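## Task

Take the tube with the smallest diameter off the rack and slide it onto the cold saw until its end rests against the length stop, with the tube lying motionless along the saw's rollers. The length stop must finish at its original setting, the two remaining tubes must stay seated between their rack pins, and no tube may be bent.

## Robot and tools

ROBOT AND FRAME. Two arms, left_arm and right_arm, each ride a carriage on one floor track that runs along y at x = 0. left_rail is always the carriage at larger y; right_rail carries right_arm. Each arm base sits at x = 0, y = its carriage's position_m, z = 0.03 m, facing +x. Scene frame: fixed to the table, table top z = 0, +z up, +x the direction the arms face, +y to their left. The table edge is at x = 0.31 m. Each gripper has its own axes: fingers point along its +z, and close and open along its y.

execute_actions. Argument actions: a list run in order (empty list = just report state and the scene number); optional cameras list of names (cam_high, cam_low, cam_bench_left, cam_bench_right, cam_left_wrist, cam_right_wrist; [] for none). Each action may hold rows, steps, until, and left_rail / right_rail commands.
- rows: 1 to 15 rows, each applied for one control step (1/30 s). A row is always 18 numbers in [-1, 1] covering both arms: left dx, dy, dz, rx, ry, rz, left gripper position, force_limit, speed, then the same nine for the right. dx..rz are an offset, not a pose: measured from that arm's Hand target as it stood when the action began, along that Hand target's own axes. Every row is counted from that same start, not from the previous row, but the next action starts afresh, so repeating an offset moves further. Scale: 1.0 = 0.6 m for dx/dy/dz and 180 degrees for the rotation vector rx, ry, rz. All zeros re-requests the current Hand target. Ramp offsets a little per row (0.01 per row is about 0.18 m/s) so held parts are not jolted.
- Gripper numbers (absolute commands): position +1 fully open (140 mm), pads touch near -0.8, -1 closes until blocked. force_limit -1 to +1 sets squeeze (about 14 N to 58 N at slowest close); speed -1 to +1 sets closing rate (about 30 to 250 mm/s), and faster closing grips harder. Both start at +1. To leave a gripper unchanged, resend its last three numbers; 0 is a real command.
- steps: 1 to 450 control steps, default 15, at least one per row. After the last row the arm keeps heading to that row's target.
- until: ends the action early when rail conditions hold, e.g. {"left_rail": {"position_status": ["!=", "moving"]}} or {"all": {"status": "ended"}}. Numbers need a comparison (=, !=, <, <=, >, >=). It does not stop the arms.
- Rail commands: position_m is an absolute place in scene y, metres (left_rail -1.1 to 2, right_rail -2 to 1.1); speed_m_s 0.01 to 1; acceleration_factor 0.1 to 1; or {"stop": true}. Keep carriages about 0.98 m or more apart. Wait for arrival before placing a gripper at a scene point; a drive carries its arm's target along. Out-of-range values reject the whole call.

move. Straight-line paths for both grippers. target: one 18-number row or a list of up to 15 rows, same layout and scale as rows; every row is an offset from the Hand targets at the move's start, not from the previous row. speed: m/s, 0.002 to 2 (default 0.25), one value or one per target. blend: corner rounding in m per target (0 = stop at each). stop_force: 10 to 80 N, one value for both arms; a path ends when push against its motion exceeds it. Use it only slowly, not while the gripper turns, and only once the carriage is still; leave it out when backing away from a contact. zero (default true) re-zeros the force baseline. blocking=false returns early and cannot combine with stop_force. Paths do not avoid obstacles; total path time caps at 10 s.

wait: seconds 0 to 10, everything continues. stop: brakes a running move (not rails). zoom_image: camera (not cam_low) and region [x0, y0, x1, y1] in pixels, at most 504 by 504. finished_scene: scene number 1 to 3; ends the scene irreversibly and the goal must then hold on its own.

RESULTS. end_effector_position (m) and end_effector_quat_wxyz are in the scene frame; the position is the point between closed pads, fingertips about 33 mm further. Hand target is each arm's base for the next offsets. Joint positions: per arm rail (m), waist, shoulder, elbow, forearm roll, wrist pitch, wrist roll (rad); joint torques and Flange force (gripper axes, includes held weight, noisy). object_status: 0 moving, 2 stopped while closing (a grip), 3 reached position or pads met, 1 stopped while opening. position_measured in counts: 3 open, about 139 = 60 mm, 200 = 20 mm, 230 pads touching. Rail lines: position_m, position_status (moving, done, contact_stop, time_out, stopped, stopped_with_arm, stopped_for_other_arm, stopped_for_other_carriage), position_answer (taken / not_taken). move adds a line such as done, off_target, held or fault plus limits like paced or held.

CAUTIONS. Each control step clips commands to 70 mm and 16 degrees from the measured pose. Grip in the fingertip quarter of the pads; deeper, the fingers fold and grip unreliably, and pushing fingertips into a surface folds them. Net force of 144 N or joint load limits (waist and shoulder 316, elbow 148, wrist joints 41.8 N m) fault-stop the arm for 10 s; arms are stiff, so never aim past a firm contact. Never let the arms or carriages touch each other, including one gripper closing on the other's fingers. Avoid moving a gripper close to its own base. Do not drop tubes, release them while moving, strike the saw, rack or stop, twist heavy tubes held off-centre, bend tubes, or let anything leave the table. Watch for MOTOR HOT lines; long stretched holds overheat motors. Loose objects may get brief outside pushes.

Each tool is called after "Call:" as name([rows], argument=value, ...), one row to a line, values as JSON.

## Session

Call:
execute_actions(actions=[])

Call:
zoom_image(camera="cam_bench_right", region=[330, 310, 580, 450])

Call:
zoom_image(camera="cam_left_wrist", region=[200, 200, 480, 420])

Call:
zoom_image(camera="cam_high", region=[120, 300, 400, 500])

Scene clock: 0.00 s.
left_arm: end_effector_position=(+0.6600, +1.2694, +0.4937) position_measured=3 object_status=3 end_effector_quat_wxyz=(+0.000, +1.000, +0.000, +0.000) | right_arm: end_effector_position=(+0.6600, -0.6920, +0.4937) position_measured=3 object_status=3 end_effector_quat_wxyz=(+0.000, +1.000, +0.000, +0.000)
Joint positions: left_arm=[1.27 -0.053 0.164 1.35 0 1.628 1.518] | right_arm=[-0.691 -0.053 0.164 1.35 0 1.628 1.518]
Joint velocities: within noise
Joint torques (N m): no reading
Flange force (N): no reading
Hand target: left_arm +0.6600, +1.2694, +0.4937; +0.000, +1.000, +0.000, +0.000 | right_arm +0.6600, -0.6920, +0.4937; +0.000, +1.000, +0.000, +0.000
Tool commands: left_gripper/position=+1.0 left_gripper/force_limit=+1.0 left_gripper/speed=+1.0 right_gripper/position=+1.0 right_gripper/force_limit=+1.0 right_gripper/speed=+1.0
left_rail: position_m=1.270 position_status=done
right_rail: position_m=-0.691 position_status=done

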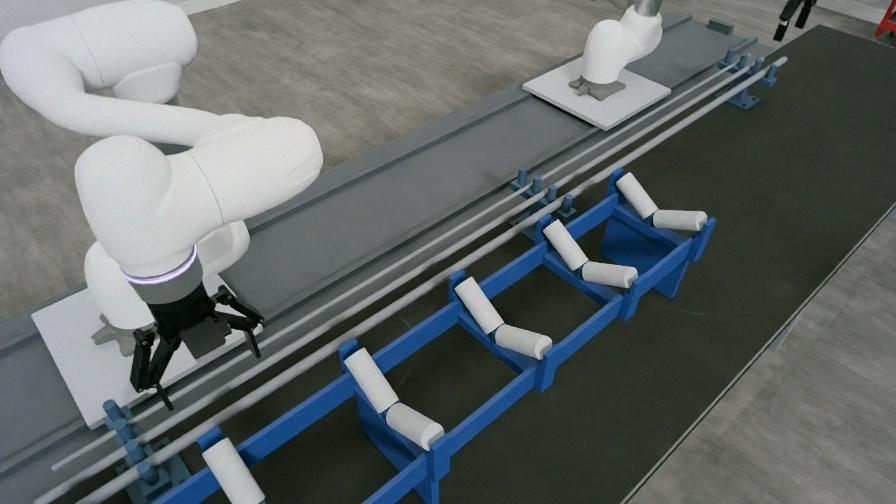

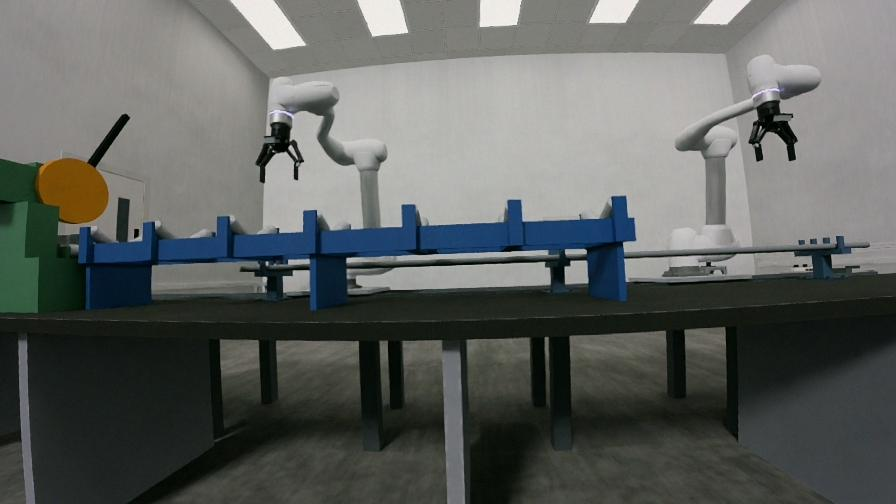

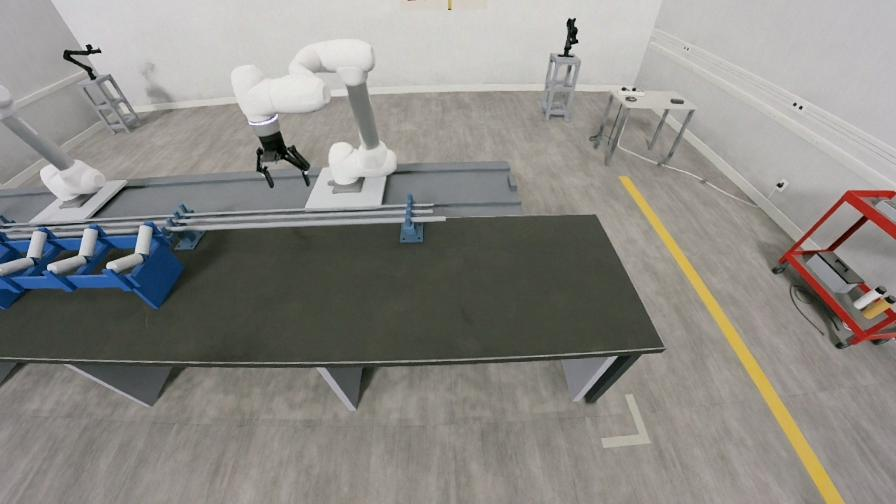

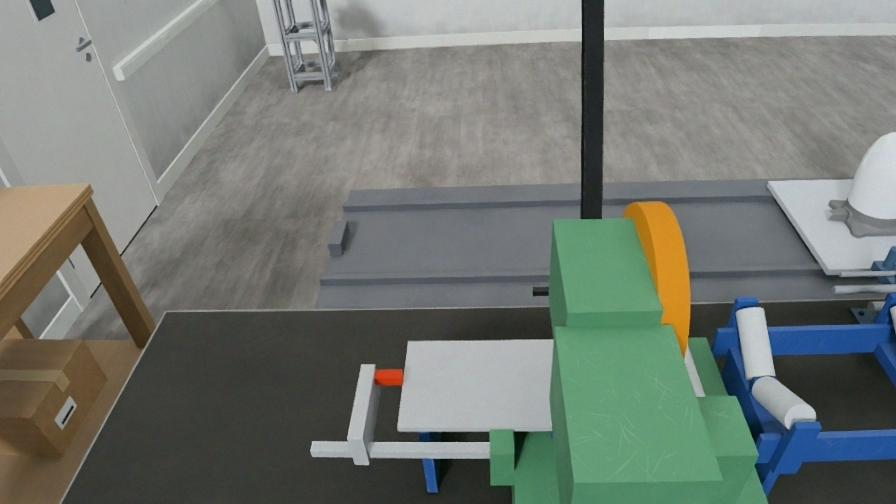

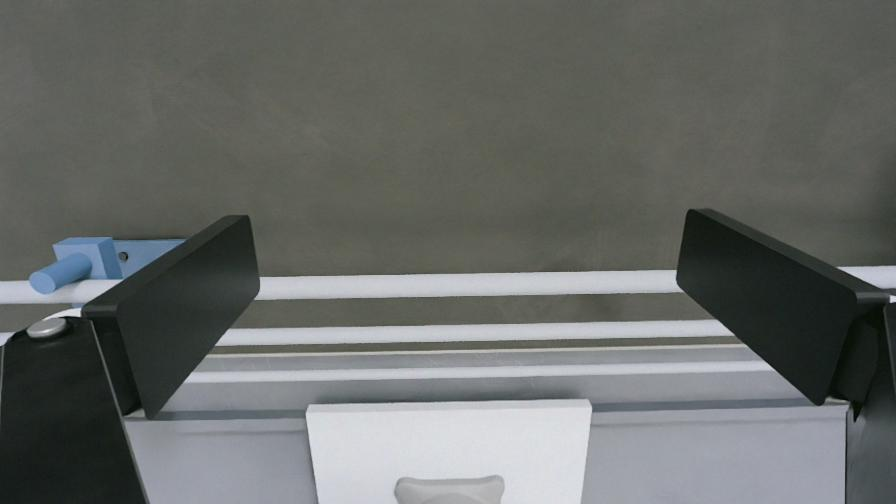

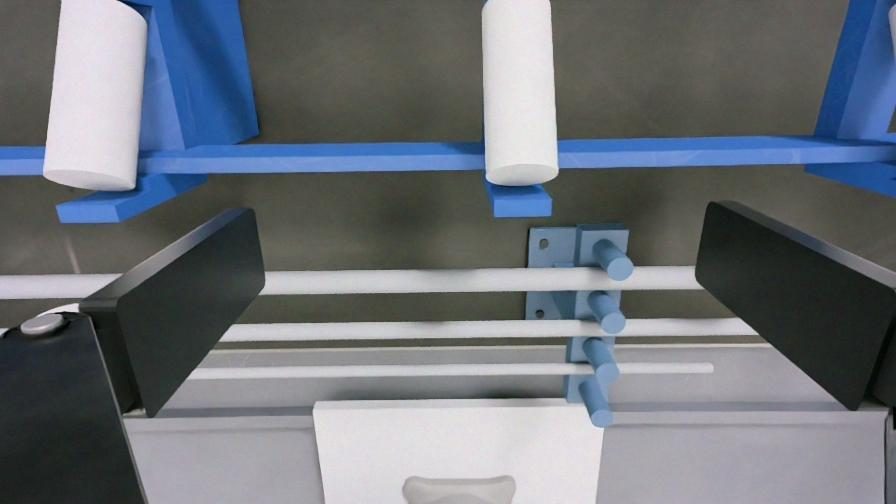

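Scaled by 2.016 from the camera's 896x504 image, which has a finer 1280x720 frame.

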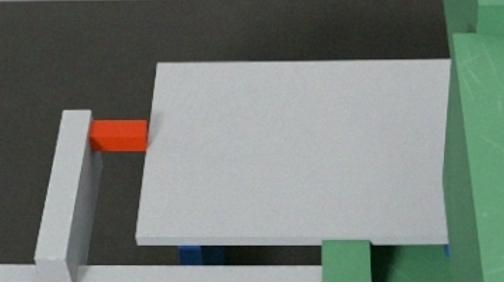

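Scaled by 1.800 from the camera's 896x504 image, which has a finer 1280x720 frame.

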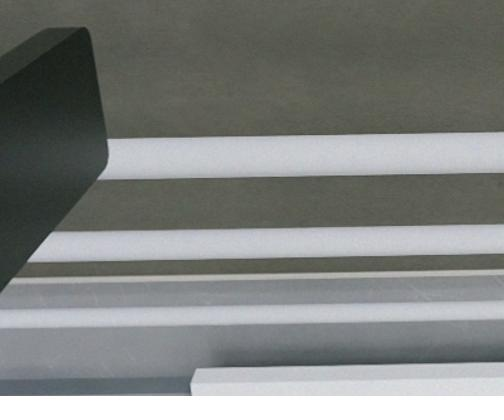

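Scaled by 1.800 from the camera's 896x504 image, which has a finer 1280x720 frame.

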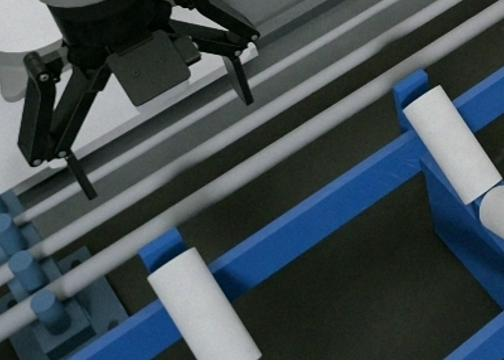

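Call:
execute_actions([
  {"left_rail": {"position_m": 1.07}, "right_rail": {"position_m": -0.45}, "steps": 300, "until": {"all": {"status": "ended"}}},
], cameras=["cam_right_wrist", "cam_left_wrist"])

Call:
move(target=[-0.5, -0.817, 0.156, 0, 0, 0.5, -0.16, 0, 0, -0.5, -0.2, 0.156, 0, 0, -0.5, -0.16, 0, 0], speed=0.3)

Scene clock: 5.43 s.
left_arm: end_effector_position=(+0.6600, +1.0695, +0.4937) position_measured=3 object_status=3 end_effector_quat_wxyz=(+0.000, +1.000, +0.000, +0.000) | right_arm: end_effector_position=(+0.6600, -0.4506, +0.4937) position_measured=3 object_status=3 end_effector_quat_wxyz=(+0.000, +1.000, +0.000, +0.000)
Joint positions: left_arm=[1.07 -0.053 0.164 1.35 0 1.628 1.518] | right_arm=[-0.45 -0.053 0.164 1.35 0 1.628 1.518]
Joint torques (N m): left_arm=[2.25 -60.43 -44.93 4.38 0.38 0.2] | right_arm=[-0.95 -56.23 -43.12 4.36 -0.04 0.3]
Flange force (N): left_arm=[-3.7 3.5 5.8] | right_arm=[-6.5 -1.2 2.7]
Hand target: left_arm +0.6600, +1.0695, +0.4937; +0.000, +1.000, +0.000, +0.000 | right_arm +0.6600, -0.4506, +0.4937; +0.000, +1.000, +0.000, +0.000
Tool commands: left_gripper/position=+1.0 left_gripper/force_limit=+1.0 left_gripper/speed=+1.0 right_gripper/position=+1.0 right_gripper/force_limit=+1.0 right_gripper/speed=+1.0
left_rail: position_m=1.070 position_status=done
right_rail: position_m=-0.450 position_status=done
Images, in order (width x height): cam_left_wrist 896x504, cam_right_wrist 896x504.

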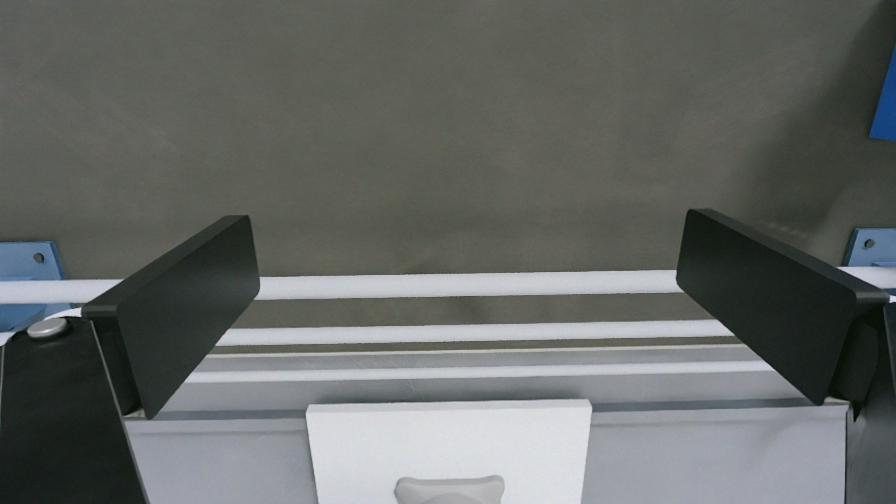

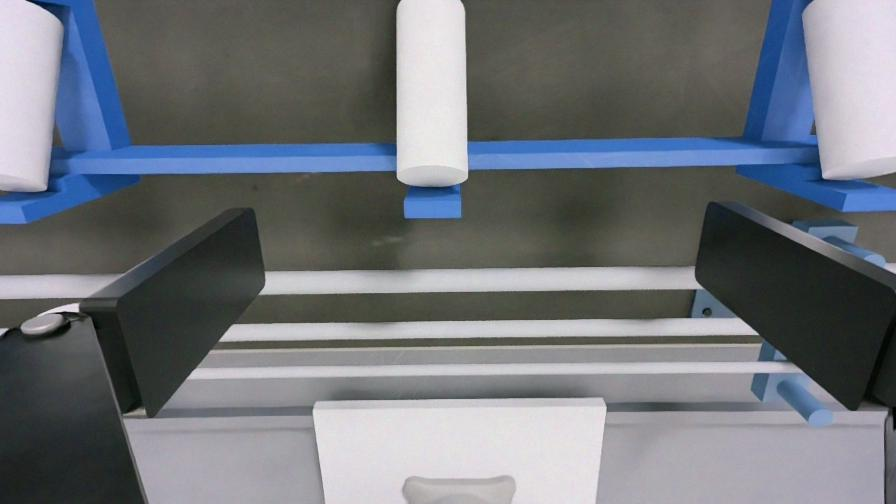

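Scene clock: 8.57 s.
left_arm: end_effector_position=(+0.3600, +1.5597, +0.4001) position_measured=149 object_status=3 end_effector_quat_wxyz=(+0.000, +0.707, -0.707, +0.000) | right_arm: end_effector_position=(+0.3600, -0.3305, +0.4000) position_measured=149 object_status=3 end_effector_quat_wxyz=(+0.000, +0.707, +0.707, +0.000)
Joint positions: left_arm=[1.07 0.88 0.084 1.609 0 1.449 4.022] | right_arm=[-0.45 0.229 -0.294 1.942 0 1.493 0.229]
Joint torques (N m): left_arm=[2.68 -51.33 -44.84 4.43 0.45 0.17] | right_arm=[-1.43 -9.01 -43.05 4.36 -0.01 0.26]
Flange force (N): left_arm=[6.4 -1.2 5.8] | right_arm=[0.9 -6.6 1.9]
Hand target: left_arm +0.3600, +1.5597, +0.4001; +0.000, +0.707, -0.707, +0.000 | right_arm +0.3600, -0.3305, +0.4001; +0.000, +0.707, +0.707, +0.000
Off the commanded pose: left_arm 0.000 m, 0 deg | right_arm 0.000 m, 0 deg.
left_rail: position_m=1.070 position_status=done
right_rail: position_m=-0.450 position_status=done
move: done

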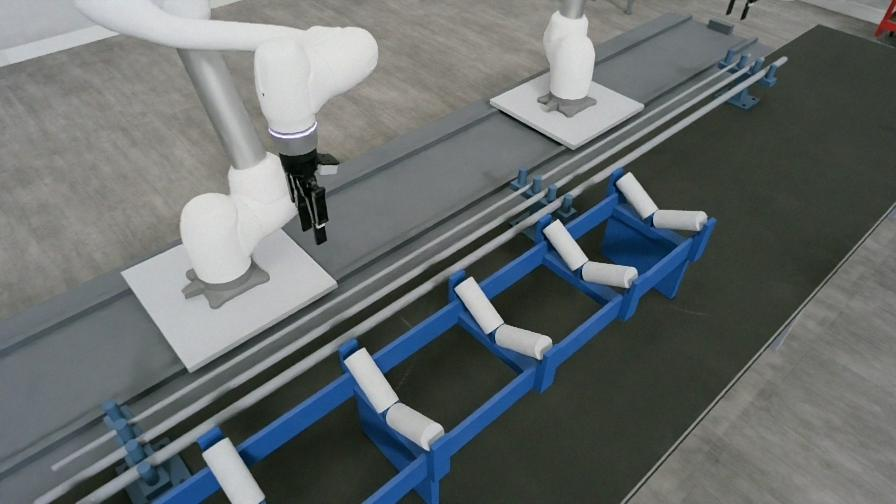

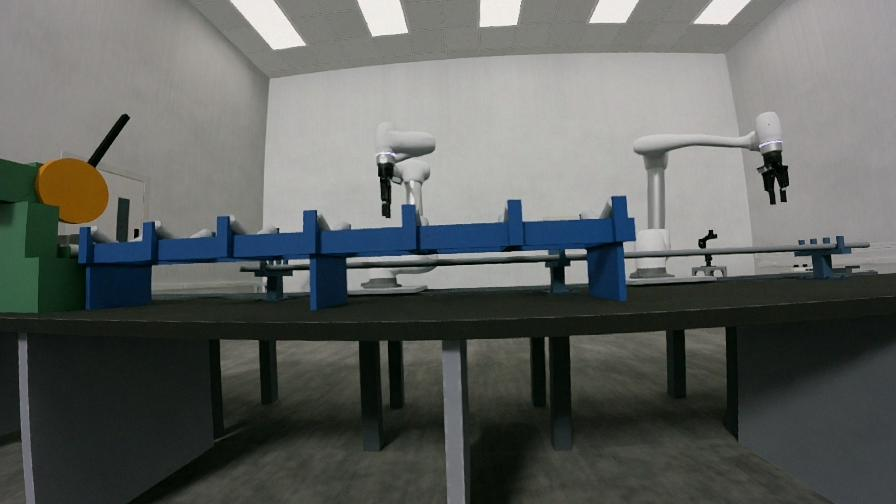

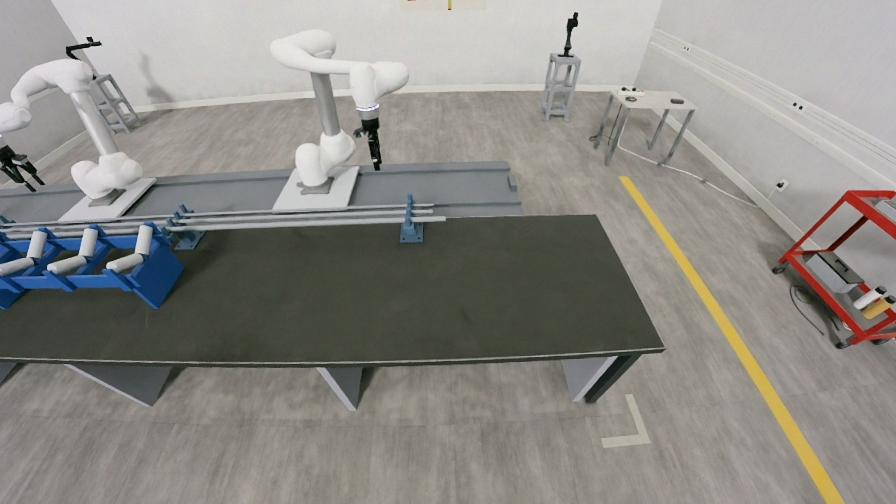

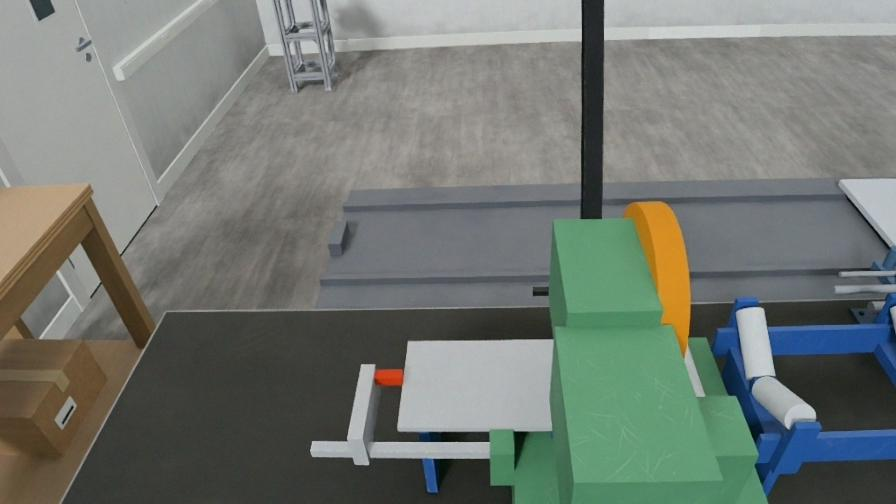

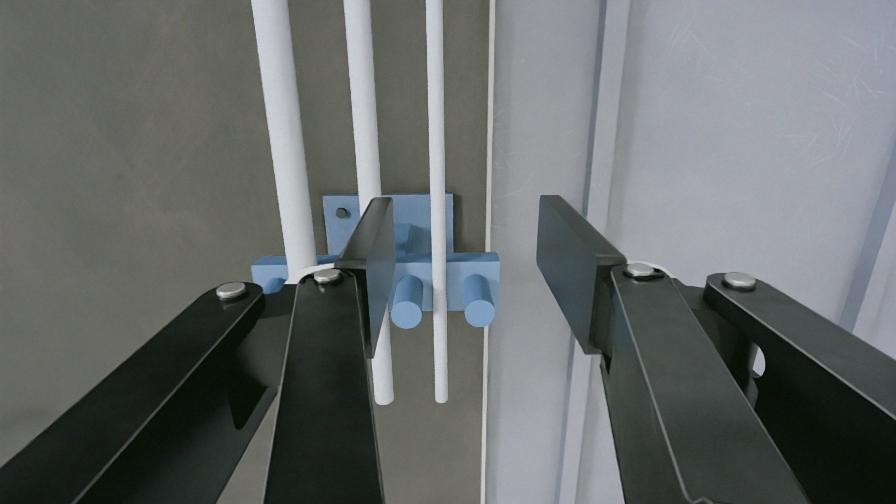

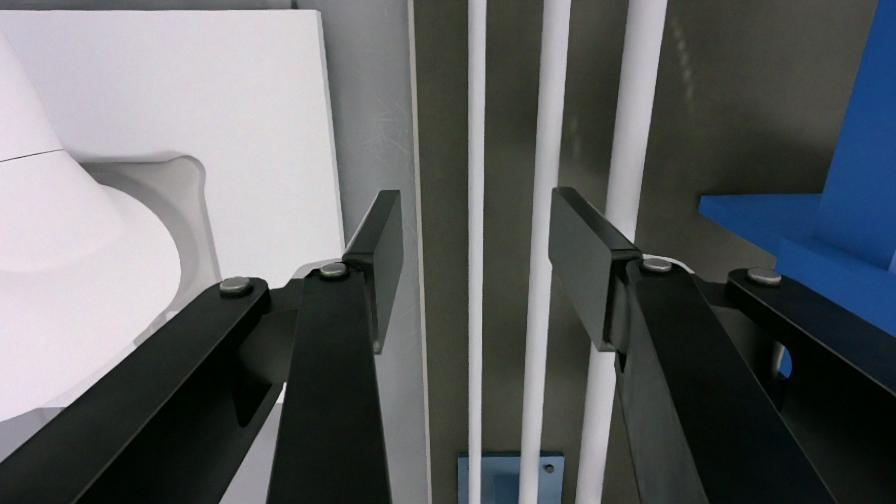

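Call:
zoom_image(camera="cam_right_wrist", region=[440, 60, 690, 180])

Call:
move(target=[0, -0.028, 0.2, 0, 0, 0, -0.16, 0, 0, 0, 0.028, 0.2, 0, 0, 0, -0.16, 0, 0], speed=0.25, cameras=["cam_left_wrist", "cam_right_wrist"])

Call:
zoom_image(camera="cam_right_wrist", region=[440, 60, 740, 180])

Call:
zoom_image(camera="cam_left_wrist", region=[200, 60, 500, 180])

Scaled by 2.016 from the camera's 896x504 image, which has a finer 1280x720 frame.

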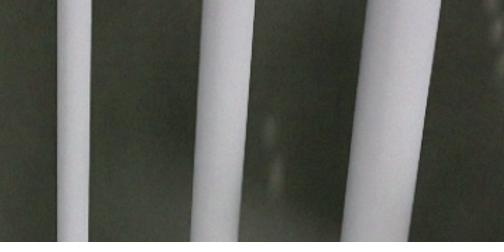

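Scene clock: 11.47 s.
left_arm: end_effector_position=(+0.3768, +1.5597, +0.2801) position_measured=149 object_status=3 end_effector_quat_wxyz=(+0.000, +0.707, -0.707, +0.000) | right_arm: end_effector_position=(+0.3768, -0.3305, +0.2801) position_measured=149 object_status=3 end_effector_quat_wxyz=(+0.000, +0.707, +0.707, +0.000)
Joint positions: left_arm=[1.07 0.859 0.144 1.761 0 1.236 4.001] | right_arm=[-0.45 0.22 -0.223 2.112 0 1.253 0.22]
Joint torques (N m): left_arm=[2.35 -55.95 -42.66 4.12 0.36 0.13] | right_arm=[-1.47 -13.83 -40.87 4.22 -0.07 0.22]
Flange force (N): left_arm=[5.5 -0.8 4.4] | right_arm=[1.0 -7.4 -0.4]
Hand target: left_arm +0.3768, +1.5597, +0.2801; +0.000, +0.707, -0.707, +0.000 | right_arm +0.3768, -0.3305, +0.2801; +0.000, +0.707, +0.707, +0.000
Off the commanded pose: left_arm 0.000 m, 0 deg | right_arm 0.000 m, 0 deg.
left_rail: position_m=1.070 position_status=done
right_rail: position_m=-0.450 position_status=done
move: done
Images, in order (width x height): cam_left_wrist 896x504, cam_right_wrist 896x504.

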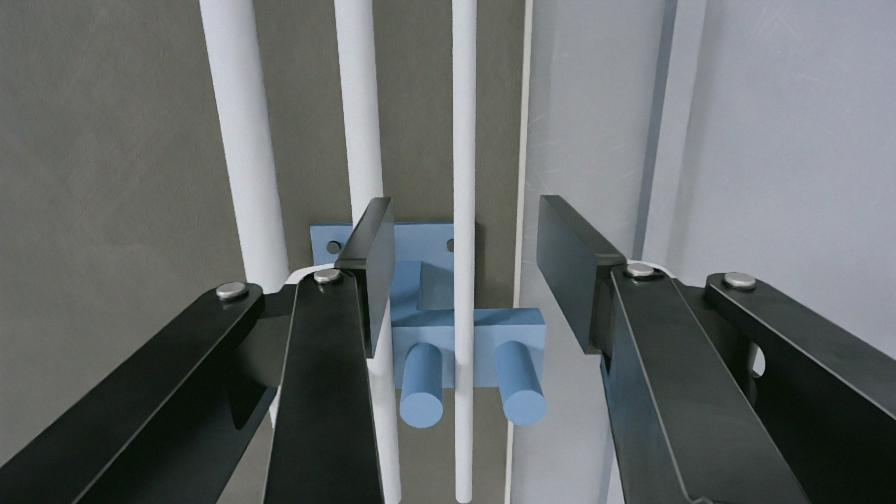

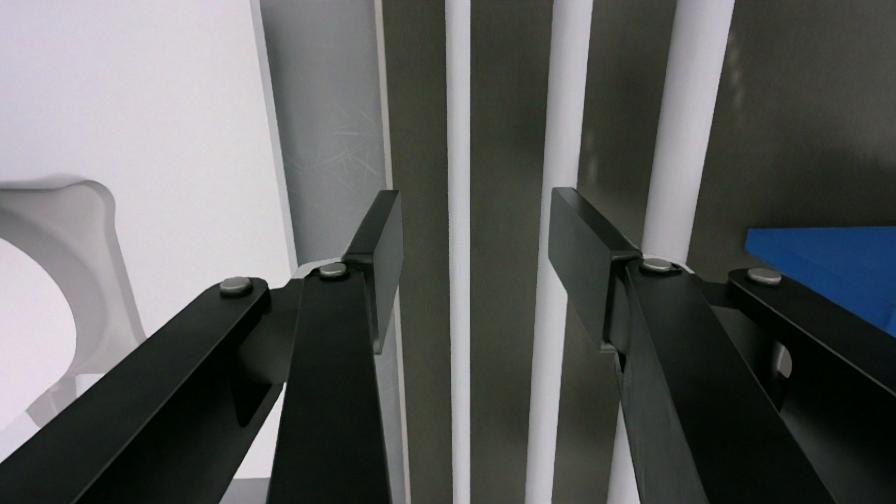

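Scaled by 1.680 from the camera's 896x504 image, which has a finer 1280x720 frame.

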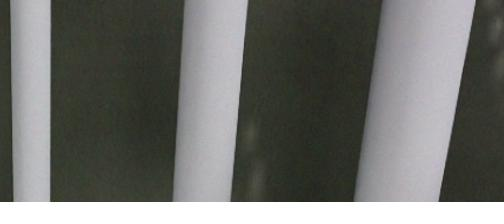

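Scaled by 1.680 from the camera's 896x504 image, which has a finer 1280x720 frame.

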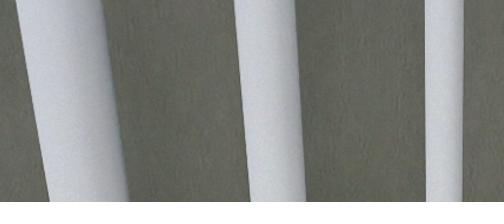

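Call:
move(target=[0, 0.0047, 0.125, 0, 0, 0, -0.16, 0, 0, 0, -0.0047, 0.125, 0, 0, 0, -0.16, 0, 0], speed=0.2, cameras=["cam_left_wrist", "cam_right_wrist"])

Call:
zoom_image(camera="cam_right_wrist", region=[390, 60, 840, 280])

Call:
zoom_image(camera="cam_left_wrist", region=[100, 60, 550, 280])

Scene clock: 14.50 s.
left_arm: end_effector_position=(+0.3739, +1.5597, +0.2051) position_measured=149 object_status=3 end_effector_quat_wxyz=(+0.000, +0.707, -0.707, +0.000) | right_arm: end_effector_position=(+0.3740, -0.3305, +0.2051) position_measured=149 object_status=3 end_effector_quat_wxyz=(+0.000, +0.707, +0.707, +0.000)
Joint positions: left_arm=[1.07 0.863 0.19 1.852 0 1.1 4.004] | right_arm=[-0.45 0.221 -0.172 2.218 0 1.096 0.221]
Joint torques (N m): left_arm=[2.79 -58.18 -40.21 3.93 0.44 0.1] | right_arm=[-0.92 -16.08 -38.44 3.95 -0.07 0.28]
Flange force (N): left_arm=[5.8 -1.3 4.4] | right_arm=[-0.7 -8.2 -1.9]
Hand target: left_arm +0.3739, +1.5597, +0.2051; +0.000, +0.707, -0.707, +0.000 | right_arm +0.3739, -0.3305, +0.2051; +0.000, +0.707, +0.707, +0.000
Off the commanded pose: left_arm 0.000 m, 0 deg | right_arm 0.000 m, 0 deg.
left_rail: position_m=1.070 position_status=done
right_rail: position_m=-0.450 position_status=done
move: done
Images, in order (width x height): cam_left_wrist 896x504, cam_right_wrist 896x504.

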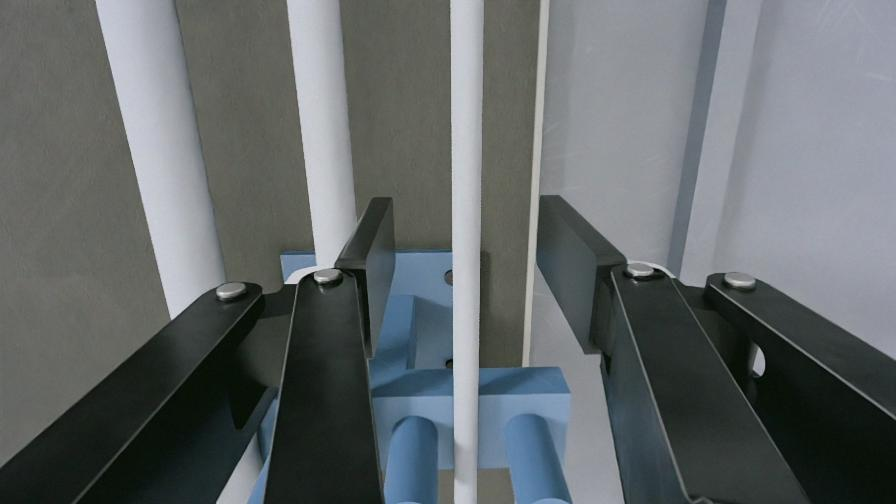

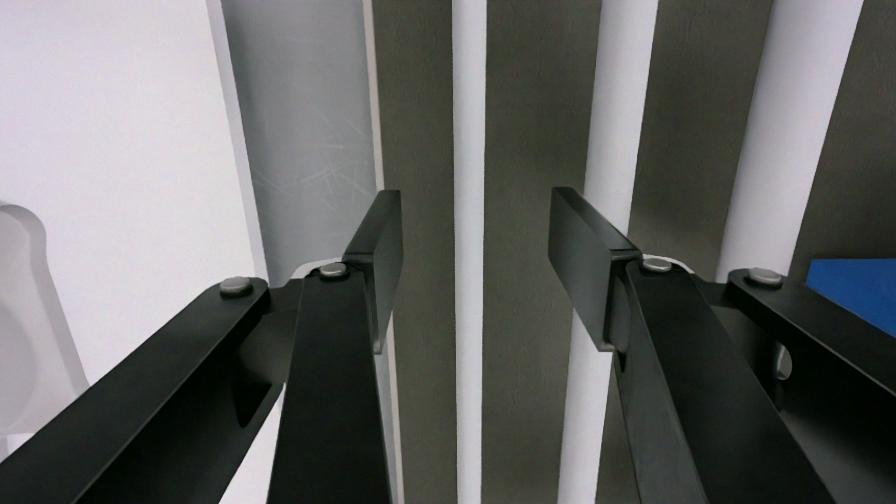

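Scaled by 1.120 from the camera's 896x504 image, which has a finer 1280x720 frame.

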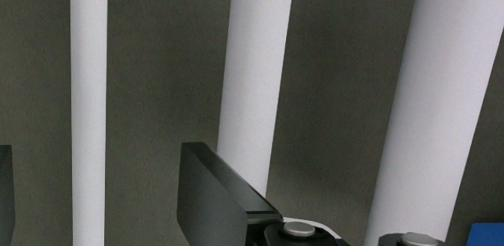

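Scaled by 1.120 from the camera's 896x504 image, which has a finer 1280x720 frame.

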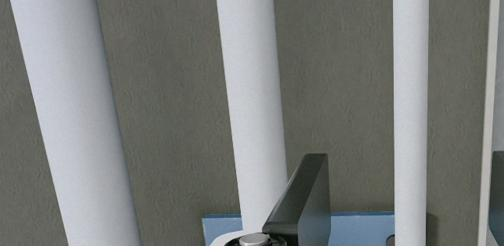

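Call:
move([
  [0, 0.0017, 0.052, 0, 0, 0, -0.16, 0, 0, 0, -0.0015, 0.052, 0, 0, 0, -0.16, 0, 0],
], speed=0.1, cameras=["cam_left_wrist", "cam_right_wrist", "cam_bench_left"])

Call:
zoom_image(camera="cam_bench_left", region=[340, 150, 460, 250])

Scene clock: 17.27 s.
left_arm: end_effector_position=(+0.3729, +1.5597, +0.1739) position_measured=149 object_status=3 end_effector_quat_wxyz=(+0.000, +0.707, -0.707, +0.000) | right_arm: end_effector_position=(+0.3731, -0.3305, +0.1739) position_measured=149 object_status=3 end_effector_quat_wxyz=(+0.000, +0.707, +0.707, +0.000)
Joint positions: left_arm=[1.07 0.864 0.214 1.885 0 1.042 4.005] | right_arm=[-0.45 0.222 -0.142 2.258 0 1.026 0.222]
Joint torques (N m): left_arm=[2.77 -59.91 -39.05 3.8 0.43 0.18] | right_arm=[-0.98 -18.26 -36.75 3.79 -0.02 0.32]
Flange force (N): left_arm=[5.6 -2.0 4.7] | right_arm=[-0.4 -6.6 -2.0]
Hand target: left_arm +0.3729, +1.5597, +0.1739; +0.000, +0.707, -0.707, +0.000 | right_arm +0.3730, -0.3305, +0.1739; +0.000, +0.707, +0.707, +0.000
Off the commanded pose: left_arm 0.000 m, 0 deg | right_arm 0.000 m, 0 deg.
left_rail: position_m=1.070 position_status=done
right_rail: position_m=-0.450 position_status=done
move: done
Images, in order (width x height): cam_bench_left 896x504, cam_left_wrist 896x504, cam_right_wrist 896x504.

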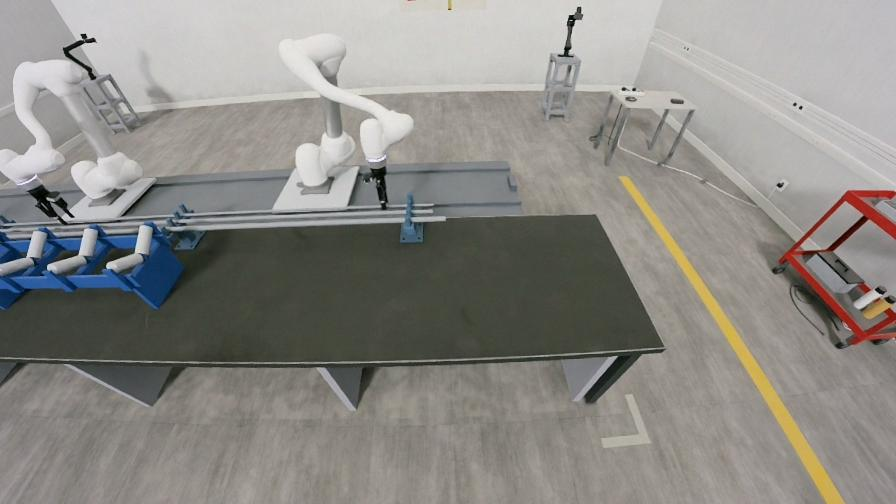

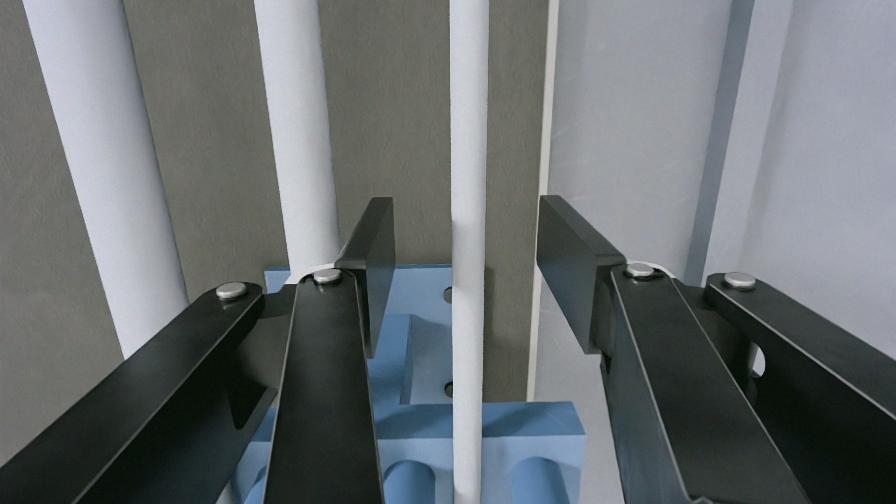

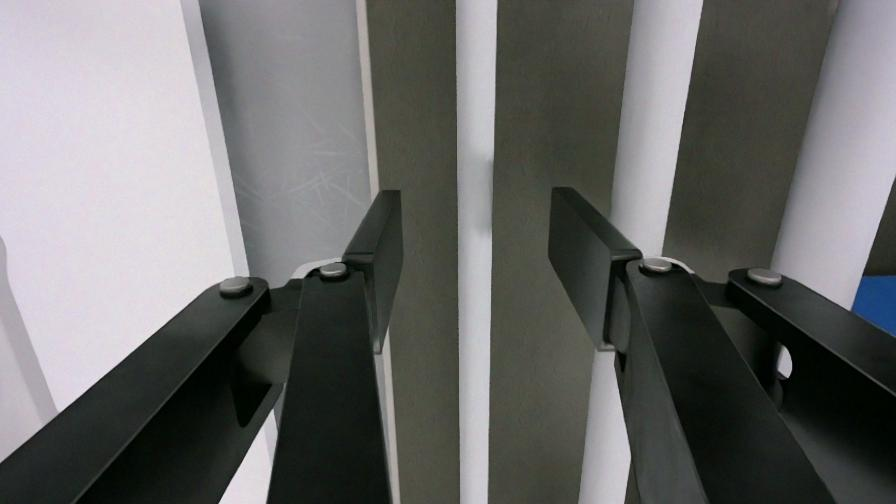

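Scaled by 4.200 from the camera's 896x504 image, which has a finer 1280x720 frame.

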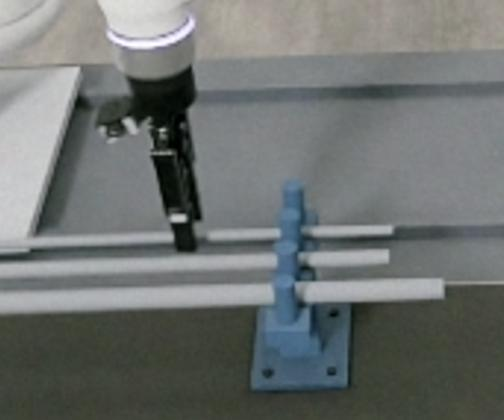

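Call:
zoom_image(camera="cam_bench_left", region=[360, 180, 420, 230])

Call:
zoom_image(camera="cam_high", region=[240, 200, 380, 300])

Scaled by 8.400 from the camera's 896x504 image, which has a finer 1280x720 frame.

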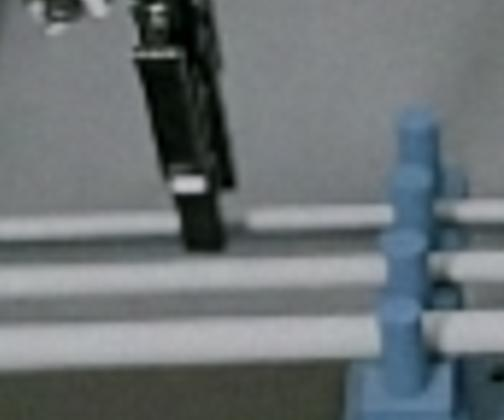

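This scene's latest camera images include none from cam_high. They are from: cam_bench_left, cam_left_wrist, cam_right_wrist. cam_high's image comes with the result of a call that names it in "cameras".

Call:
move([
  [0, 0.0005, 0.0125, 0, 0, 0, -0.16, 0, 0, 0, 0.0005, 0.0125, 0, 0, 0, -0.16, 0, 0],
  [0, 0.0005, 0.0125, 0, 0, 0, -1, 0.3, -1, 0, 0.0005, 0.0125, 0, 0, 0, -1, 0.3, -1],
], speed=0.05, cameras=["cam_left_wrist", "cam_right_wrist", "cam_bench_left", "cam_high"])

Call:
zoom_image(camera="cam_bench_left", region=[360, 180, 420, 230])

Call:
zoom_image(camera="cam_high", region=[240, 200, 380, 300])

Scene clock: 24.37 s.
left_arm: end_effector_position=(+0.3726, +1.5597, +0.1664) position_measured=214 object_status=0 end_effector_quat_wxyz=(+0.000, +0.707, -0.707, +0.000) | right_arm: end_effector_position=(+0.3733, -0.3305, +0.1663) position_measured=214 object_status=0 end_effector_quat_wxyz=(+0.000, +0.707, +0.707, +0.000)
Joint positions: left_arm=[1.07 0.864 0.221 1.893 0 1.028 4.006] | right_arm=[-0.45 0.222 -0.133 2.267 0 1.008 0.222]
Joint torques (N m): left_arm=[2.77 -57.79 -36.47 3.9 0.36 0.14] | right_arm=[-1.18 -18.27 -36.08 3.76 -0.22 0.3]
Flange force (N): left_arm=[4.9 -2.2 0.0] | right_arm=[-0.1 -7.2 -3.5]
Hand target: left_arm +0.3726, +1.5597, +0.1664; +0.000, +0.707, -0.707, +0.000 | right_arm +0.3733, -0.3305, +0.1664; +0.000, +0.707, +0.707, +0.000
Off the commanded pose: left_arm 0.000 m, 0 deg | right_arm 0.000 m, 0 deg.
left_rail: position_m=1.070 position_status=done
right_rail: position_m=-0.450 position_status=done
move: done
Images, in order (width x height): cam_high 896x504, cam_bench_left 896x504, cam_left_wrist 896x504, cam_right_wrist 896x504.

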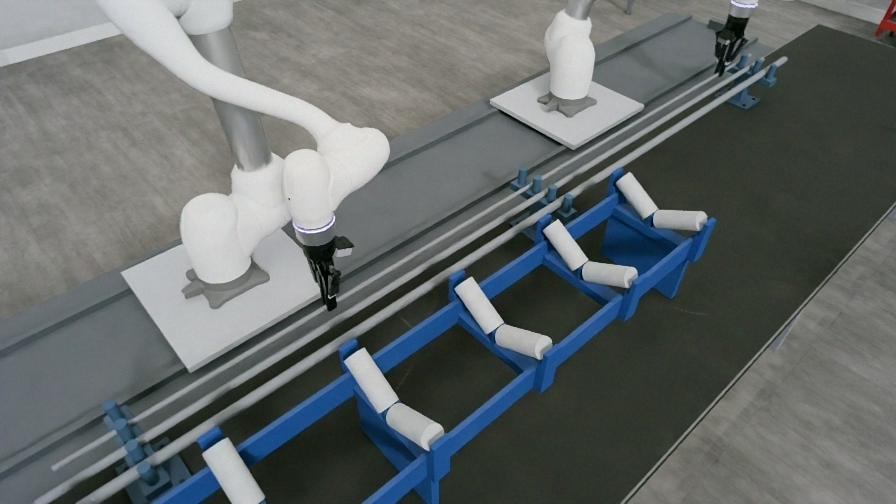

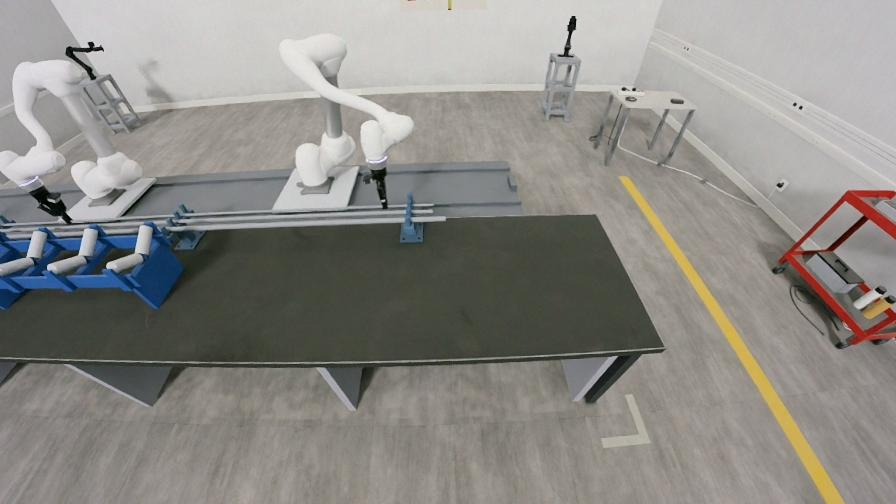

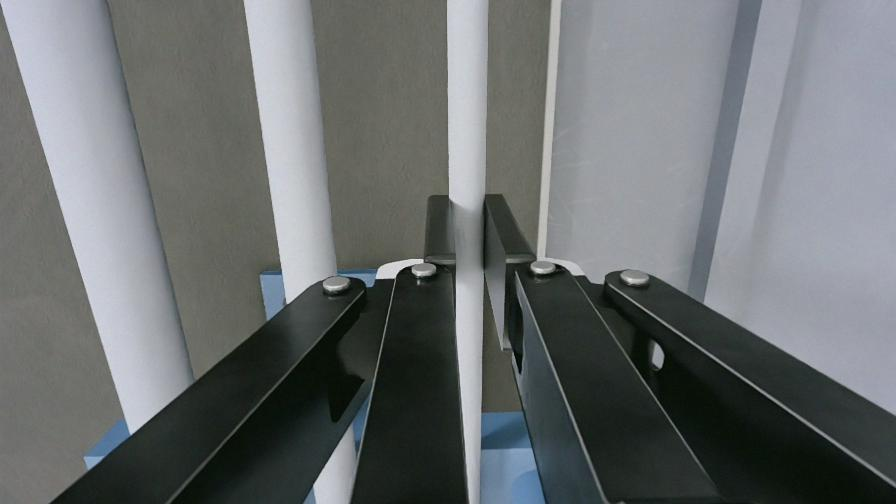

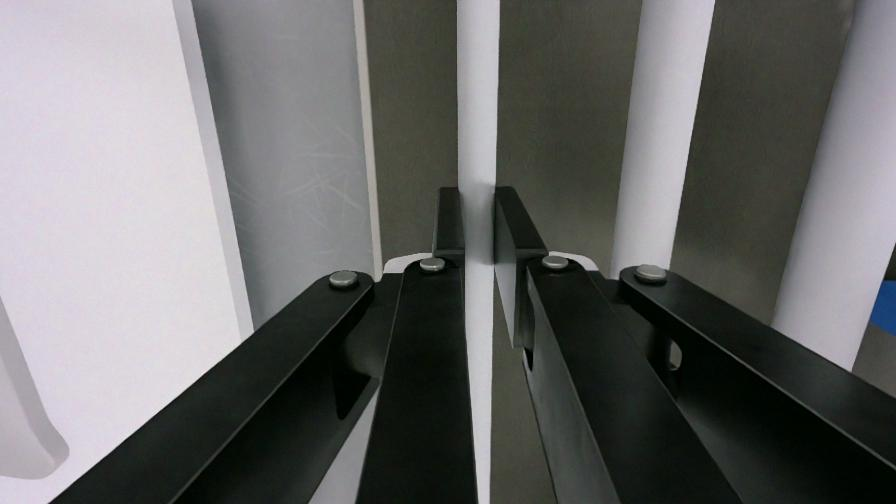

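Scaled by 8.400 from the camera's 896x504 image, which has a finer 1280x720 frame.

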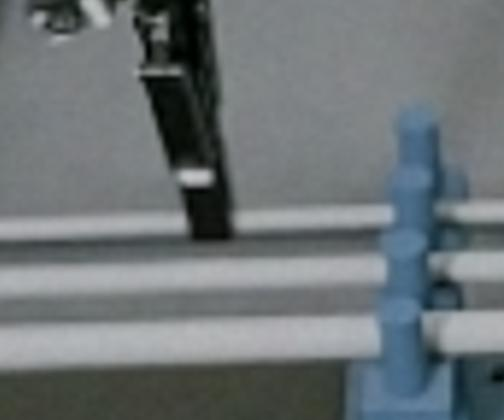

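Scaled by 3.600 from the camera's 896x504 image, which has a finer 1280x720 frame.

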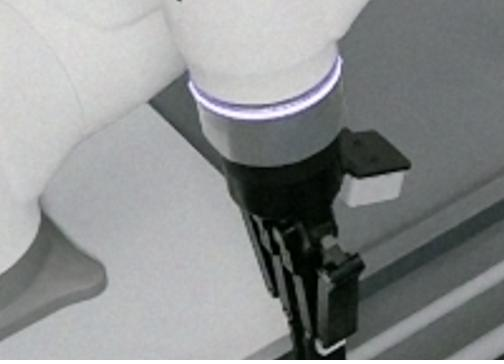

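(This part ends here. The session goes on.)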